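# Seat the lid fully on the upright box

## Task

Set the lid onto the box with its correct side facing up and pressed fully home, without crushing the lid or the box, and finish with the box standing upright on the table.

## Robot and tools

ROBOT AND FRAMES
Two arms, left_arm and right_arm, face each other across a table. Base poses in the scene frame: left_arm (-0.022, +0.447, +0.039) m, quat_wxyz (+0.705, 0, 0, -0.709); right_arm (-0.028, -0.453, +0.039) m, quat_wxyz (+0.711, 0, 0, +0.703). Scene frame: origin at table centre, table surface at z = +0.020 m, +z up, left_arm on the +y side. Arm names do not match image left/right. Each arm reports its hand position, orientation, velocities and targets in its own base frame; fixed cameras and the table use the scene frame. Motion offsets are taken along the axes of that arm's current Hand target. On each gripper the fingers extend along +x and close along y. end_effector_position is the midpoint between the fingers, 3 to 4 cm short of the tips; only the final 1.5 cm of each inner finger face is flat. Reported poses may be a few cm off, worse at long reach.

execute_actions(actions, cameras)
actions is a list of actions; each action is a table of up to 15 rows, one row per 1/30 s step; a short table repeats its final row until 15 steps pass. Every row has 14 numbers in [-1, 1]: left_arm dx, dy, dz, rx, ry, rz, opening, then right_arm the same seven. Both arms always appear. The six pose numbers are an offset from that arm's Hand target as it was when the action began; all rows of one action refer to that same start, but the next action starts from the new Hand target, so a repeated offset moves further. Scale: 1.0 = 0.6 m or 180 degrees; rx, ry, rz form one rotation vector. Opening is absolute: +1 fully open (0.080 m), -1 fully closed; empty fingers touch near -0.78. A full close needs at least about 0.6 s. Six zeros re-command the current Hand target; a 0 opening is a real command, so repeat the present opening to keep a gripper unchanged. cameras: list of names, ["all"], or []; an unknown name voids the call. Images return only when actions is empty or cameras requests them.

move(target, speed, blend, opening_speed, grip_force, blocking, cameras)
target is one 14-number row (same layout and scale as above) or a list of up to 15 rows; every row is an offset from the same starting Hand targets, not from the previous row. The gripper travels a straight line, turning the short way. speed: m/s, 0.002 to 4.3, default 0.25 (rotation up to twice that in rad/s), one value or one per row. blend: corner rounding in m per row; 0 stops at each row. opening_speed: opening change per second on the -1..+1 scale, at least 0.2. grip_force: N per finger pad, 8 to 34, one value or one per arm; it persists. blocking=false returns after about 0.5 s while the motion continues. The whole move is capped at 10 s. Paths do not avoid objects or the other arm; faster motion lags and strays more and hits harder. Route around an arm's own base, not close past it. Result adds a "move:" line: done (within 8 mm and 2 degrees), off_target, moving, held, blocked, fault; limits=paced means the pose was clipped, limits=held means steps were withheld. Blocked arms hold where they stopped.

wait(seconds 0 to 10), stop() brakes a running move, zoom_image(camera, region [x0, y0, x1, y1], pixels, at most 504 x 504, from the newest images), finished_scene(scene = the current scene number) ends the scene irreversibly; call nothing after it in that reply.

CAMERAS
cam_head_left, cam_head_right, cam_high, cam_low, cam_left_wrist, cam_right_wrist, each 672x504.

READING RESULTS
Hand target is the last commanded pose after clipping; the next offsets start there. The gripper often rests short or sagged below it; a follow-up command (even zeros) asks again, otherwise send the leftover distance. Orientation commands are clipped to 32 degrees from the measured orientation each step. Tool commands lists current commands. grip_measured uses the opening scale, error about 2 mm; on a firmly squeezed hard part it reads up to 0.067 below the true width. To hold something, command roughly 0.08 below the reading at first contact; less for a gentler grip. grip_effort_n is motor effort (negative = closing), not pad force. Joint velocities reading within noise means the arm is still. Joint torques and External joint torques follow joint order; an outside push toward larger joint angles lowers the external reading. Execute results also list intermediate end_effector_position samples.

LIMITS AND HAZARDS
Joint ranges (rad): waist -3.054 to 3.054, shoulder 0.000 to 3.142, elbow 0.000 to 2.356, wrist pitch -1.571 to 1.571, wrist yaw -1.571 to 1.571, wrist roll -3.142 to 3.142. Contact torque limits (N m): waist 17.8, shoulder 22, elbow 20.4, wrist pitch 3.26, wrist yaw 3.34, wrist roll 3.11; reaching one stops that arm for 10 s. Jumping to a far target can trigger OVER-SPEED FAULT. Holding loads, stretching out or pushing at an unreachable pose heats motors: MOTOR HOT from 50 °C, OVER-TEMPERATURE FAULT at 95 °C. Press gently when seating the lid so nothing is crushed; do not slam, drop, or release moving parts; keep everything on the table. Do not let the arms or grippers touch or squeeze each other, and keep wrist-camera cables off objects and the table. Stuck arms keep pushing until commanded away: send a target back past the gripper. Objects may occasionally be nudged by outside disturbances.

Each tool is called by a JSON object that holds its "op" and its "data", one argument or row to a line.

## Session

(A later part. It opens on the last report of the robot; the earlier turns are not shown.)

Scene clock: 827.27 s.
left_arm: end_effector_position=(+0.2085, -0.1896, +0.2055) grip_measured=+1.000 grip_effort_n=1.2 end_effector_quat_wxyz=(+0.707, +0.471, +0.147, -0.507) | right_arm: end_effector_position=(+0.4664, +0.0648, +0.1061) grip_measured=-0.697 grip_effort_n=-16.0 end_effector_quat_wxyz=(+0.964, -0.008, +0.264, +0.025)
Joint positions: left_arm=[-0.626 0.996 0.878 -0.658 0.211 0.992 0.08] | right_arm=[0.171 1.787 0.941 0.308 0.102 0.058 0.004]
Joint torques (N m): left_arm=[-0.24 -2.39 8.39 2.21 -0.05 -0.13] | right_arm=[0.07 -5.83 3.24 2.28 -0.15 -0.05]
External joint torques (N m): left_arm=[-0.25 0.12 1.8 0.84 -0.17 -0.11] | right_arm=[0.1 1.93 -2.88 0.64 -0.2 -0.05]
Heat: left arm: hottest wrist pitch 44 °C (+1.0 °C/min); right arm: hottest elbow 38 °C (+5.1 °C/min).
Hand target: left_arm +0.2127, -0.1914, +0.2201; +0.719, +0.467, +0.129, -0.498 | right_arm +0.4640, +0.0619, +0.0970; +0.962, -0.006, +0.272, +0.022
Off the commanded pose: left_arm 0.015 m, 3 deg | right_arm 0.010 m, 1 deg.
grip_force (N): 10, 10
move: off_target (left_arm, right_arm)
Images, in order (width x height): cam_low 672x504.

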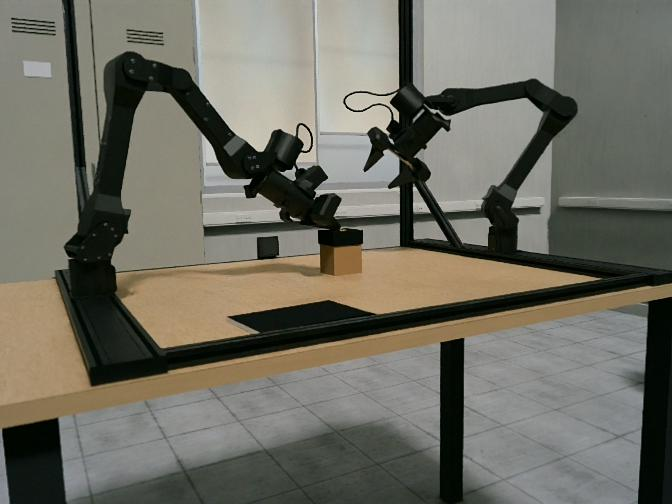

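{"op": "move", "data": {
  "target": [
    [0, 0, 0, 0, 0, 0, 1, 0, 0, 0.05, 0, 0, 0, -0.7],
    [0, 0, 0, 0, 0, 0, 1, -0.12, 0, 0.1, 0, 0, 0, -0.7]
  ],
  "speed": 0.1,
  "blend": [0.01, 0],
  "cameras": ["cam_low", "cam_head_left"]
}}

{"op": "zoom_image", "data": {
  "camera": "cam_low",
  "region": [305, 205, 375, 285]
}}

{"op": "zoom_image", "data": {
  "camera": "cam_head_left",
  "region": [295, 285, 365, 360]
}}

Scene clock: 842.20 s.
left_arm: end_effector_position=(+0.2085, -0.1896, +0.2055) grip_measured=+1.000 grip_effort_n=1.2 end_effector_quat_wxyz=(+0.707, +0.471, +0.147, -0.507) | right_arm: end_effector_position=(+0.4314, +0.0628, +0.1698) grip_measured=-0.697 grip_effort_n=-15.6 end_effector_quat_wxyz=(+0.957, -0.013, +0.290, +0.029)
Joint positions: left_arm=[-0.626 0.996 0.878 -0.658 0.211 0.992 0.08] | right_arm=[0.18 1.551 1.004 -0.045 0.102 0.059 0.004]
Joint torques (N m): left_arm=[-0.25 -2.39 8.4 2.21 -0.05 -0.13] | right_arm=[0.31 -7.91 7.5 1.38 0.25 0.09]
External joint torques (N m): left_arm=[-0.26 0.16 1.73 0.81 -0.17 -0.11] | right_arm=[0.36 -1.38 0.81 -0.2 0.2 0.09]
Heat: left arm: hottest wrist pitch 44 °C (+0.0 °C/min); right arm: hottest wrist pitch 39 °C (-5.1 °C/min).
Hand target: left_arm +0.2127, -0.1914, +0.2201; +0.719, +0.467, +0.129, -0.498 | right_arm +0.4341, +0.0606, +0.1858; +0.962, -0.006, +0.272, +0.022
Off the commanded pose: left_arm 0.015 m, 3 deg | right_arm 0.016 m, 2 deg.
grip_force (N): 10, 10
move: off_target (left_arm, right_arm)
Images, in order (width x height): cam_head_left 672x504, cam_low 672x504.

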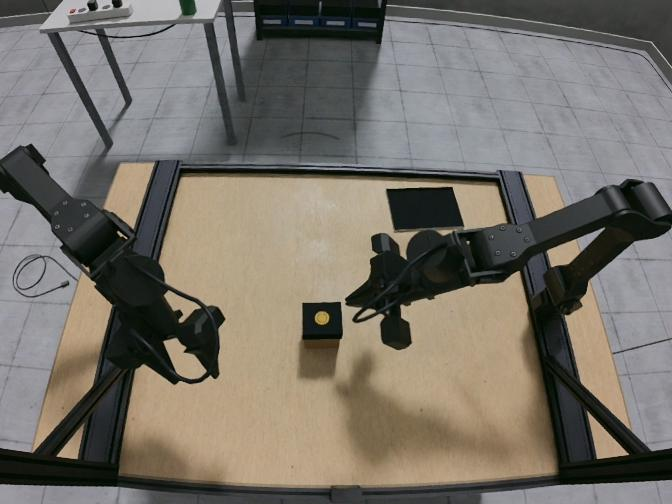

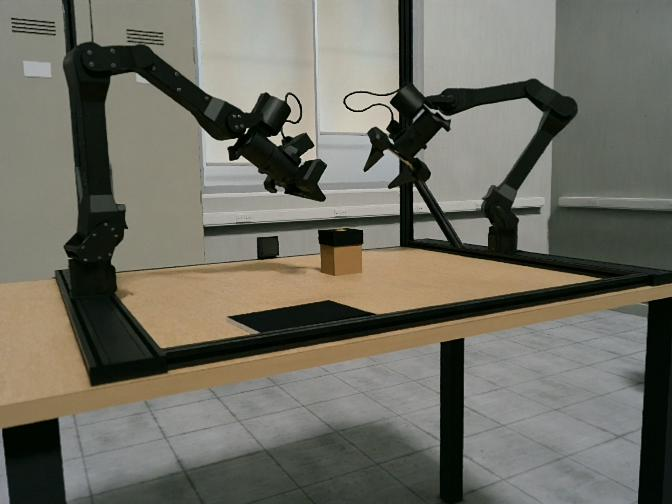

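Scaled by 6.300 from the camera's 672x504 image, which has a finer 960x720 frame.

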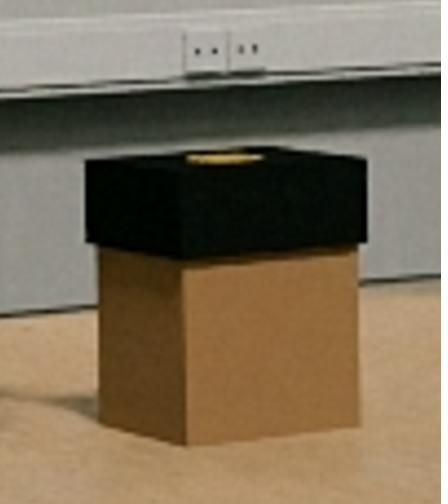

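Scaled by 6.720 from the camera's 672x504 image, which has a finer 960x720 frame.

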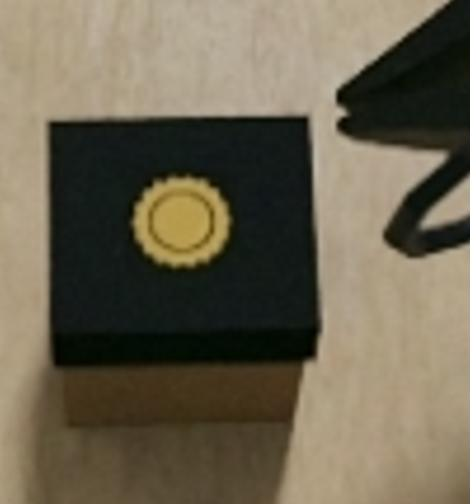

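{"op": "finished_scene", "data": {
  "scene": 2
}}

The scene is finished: the task was done.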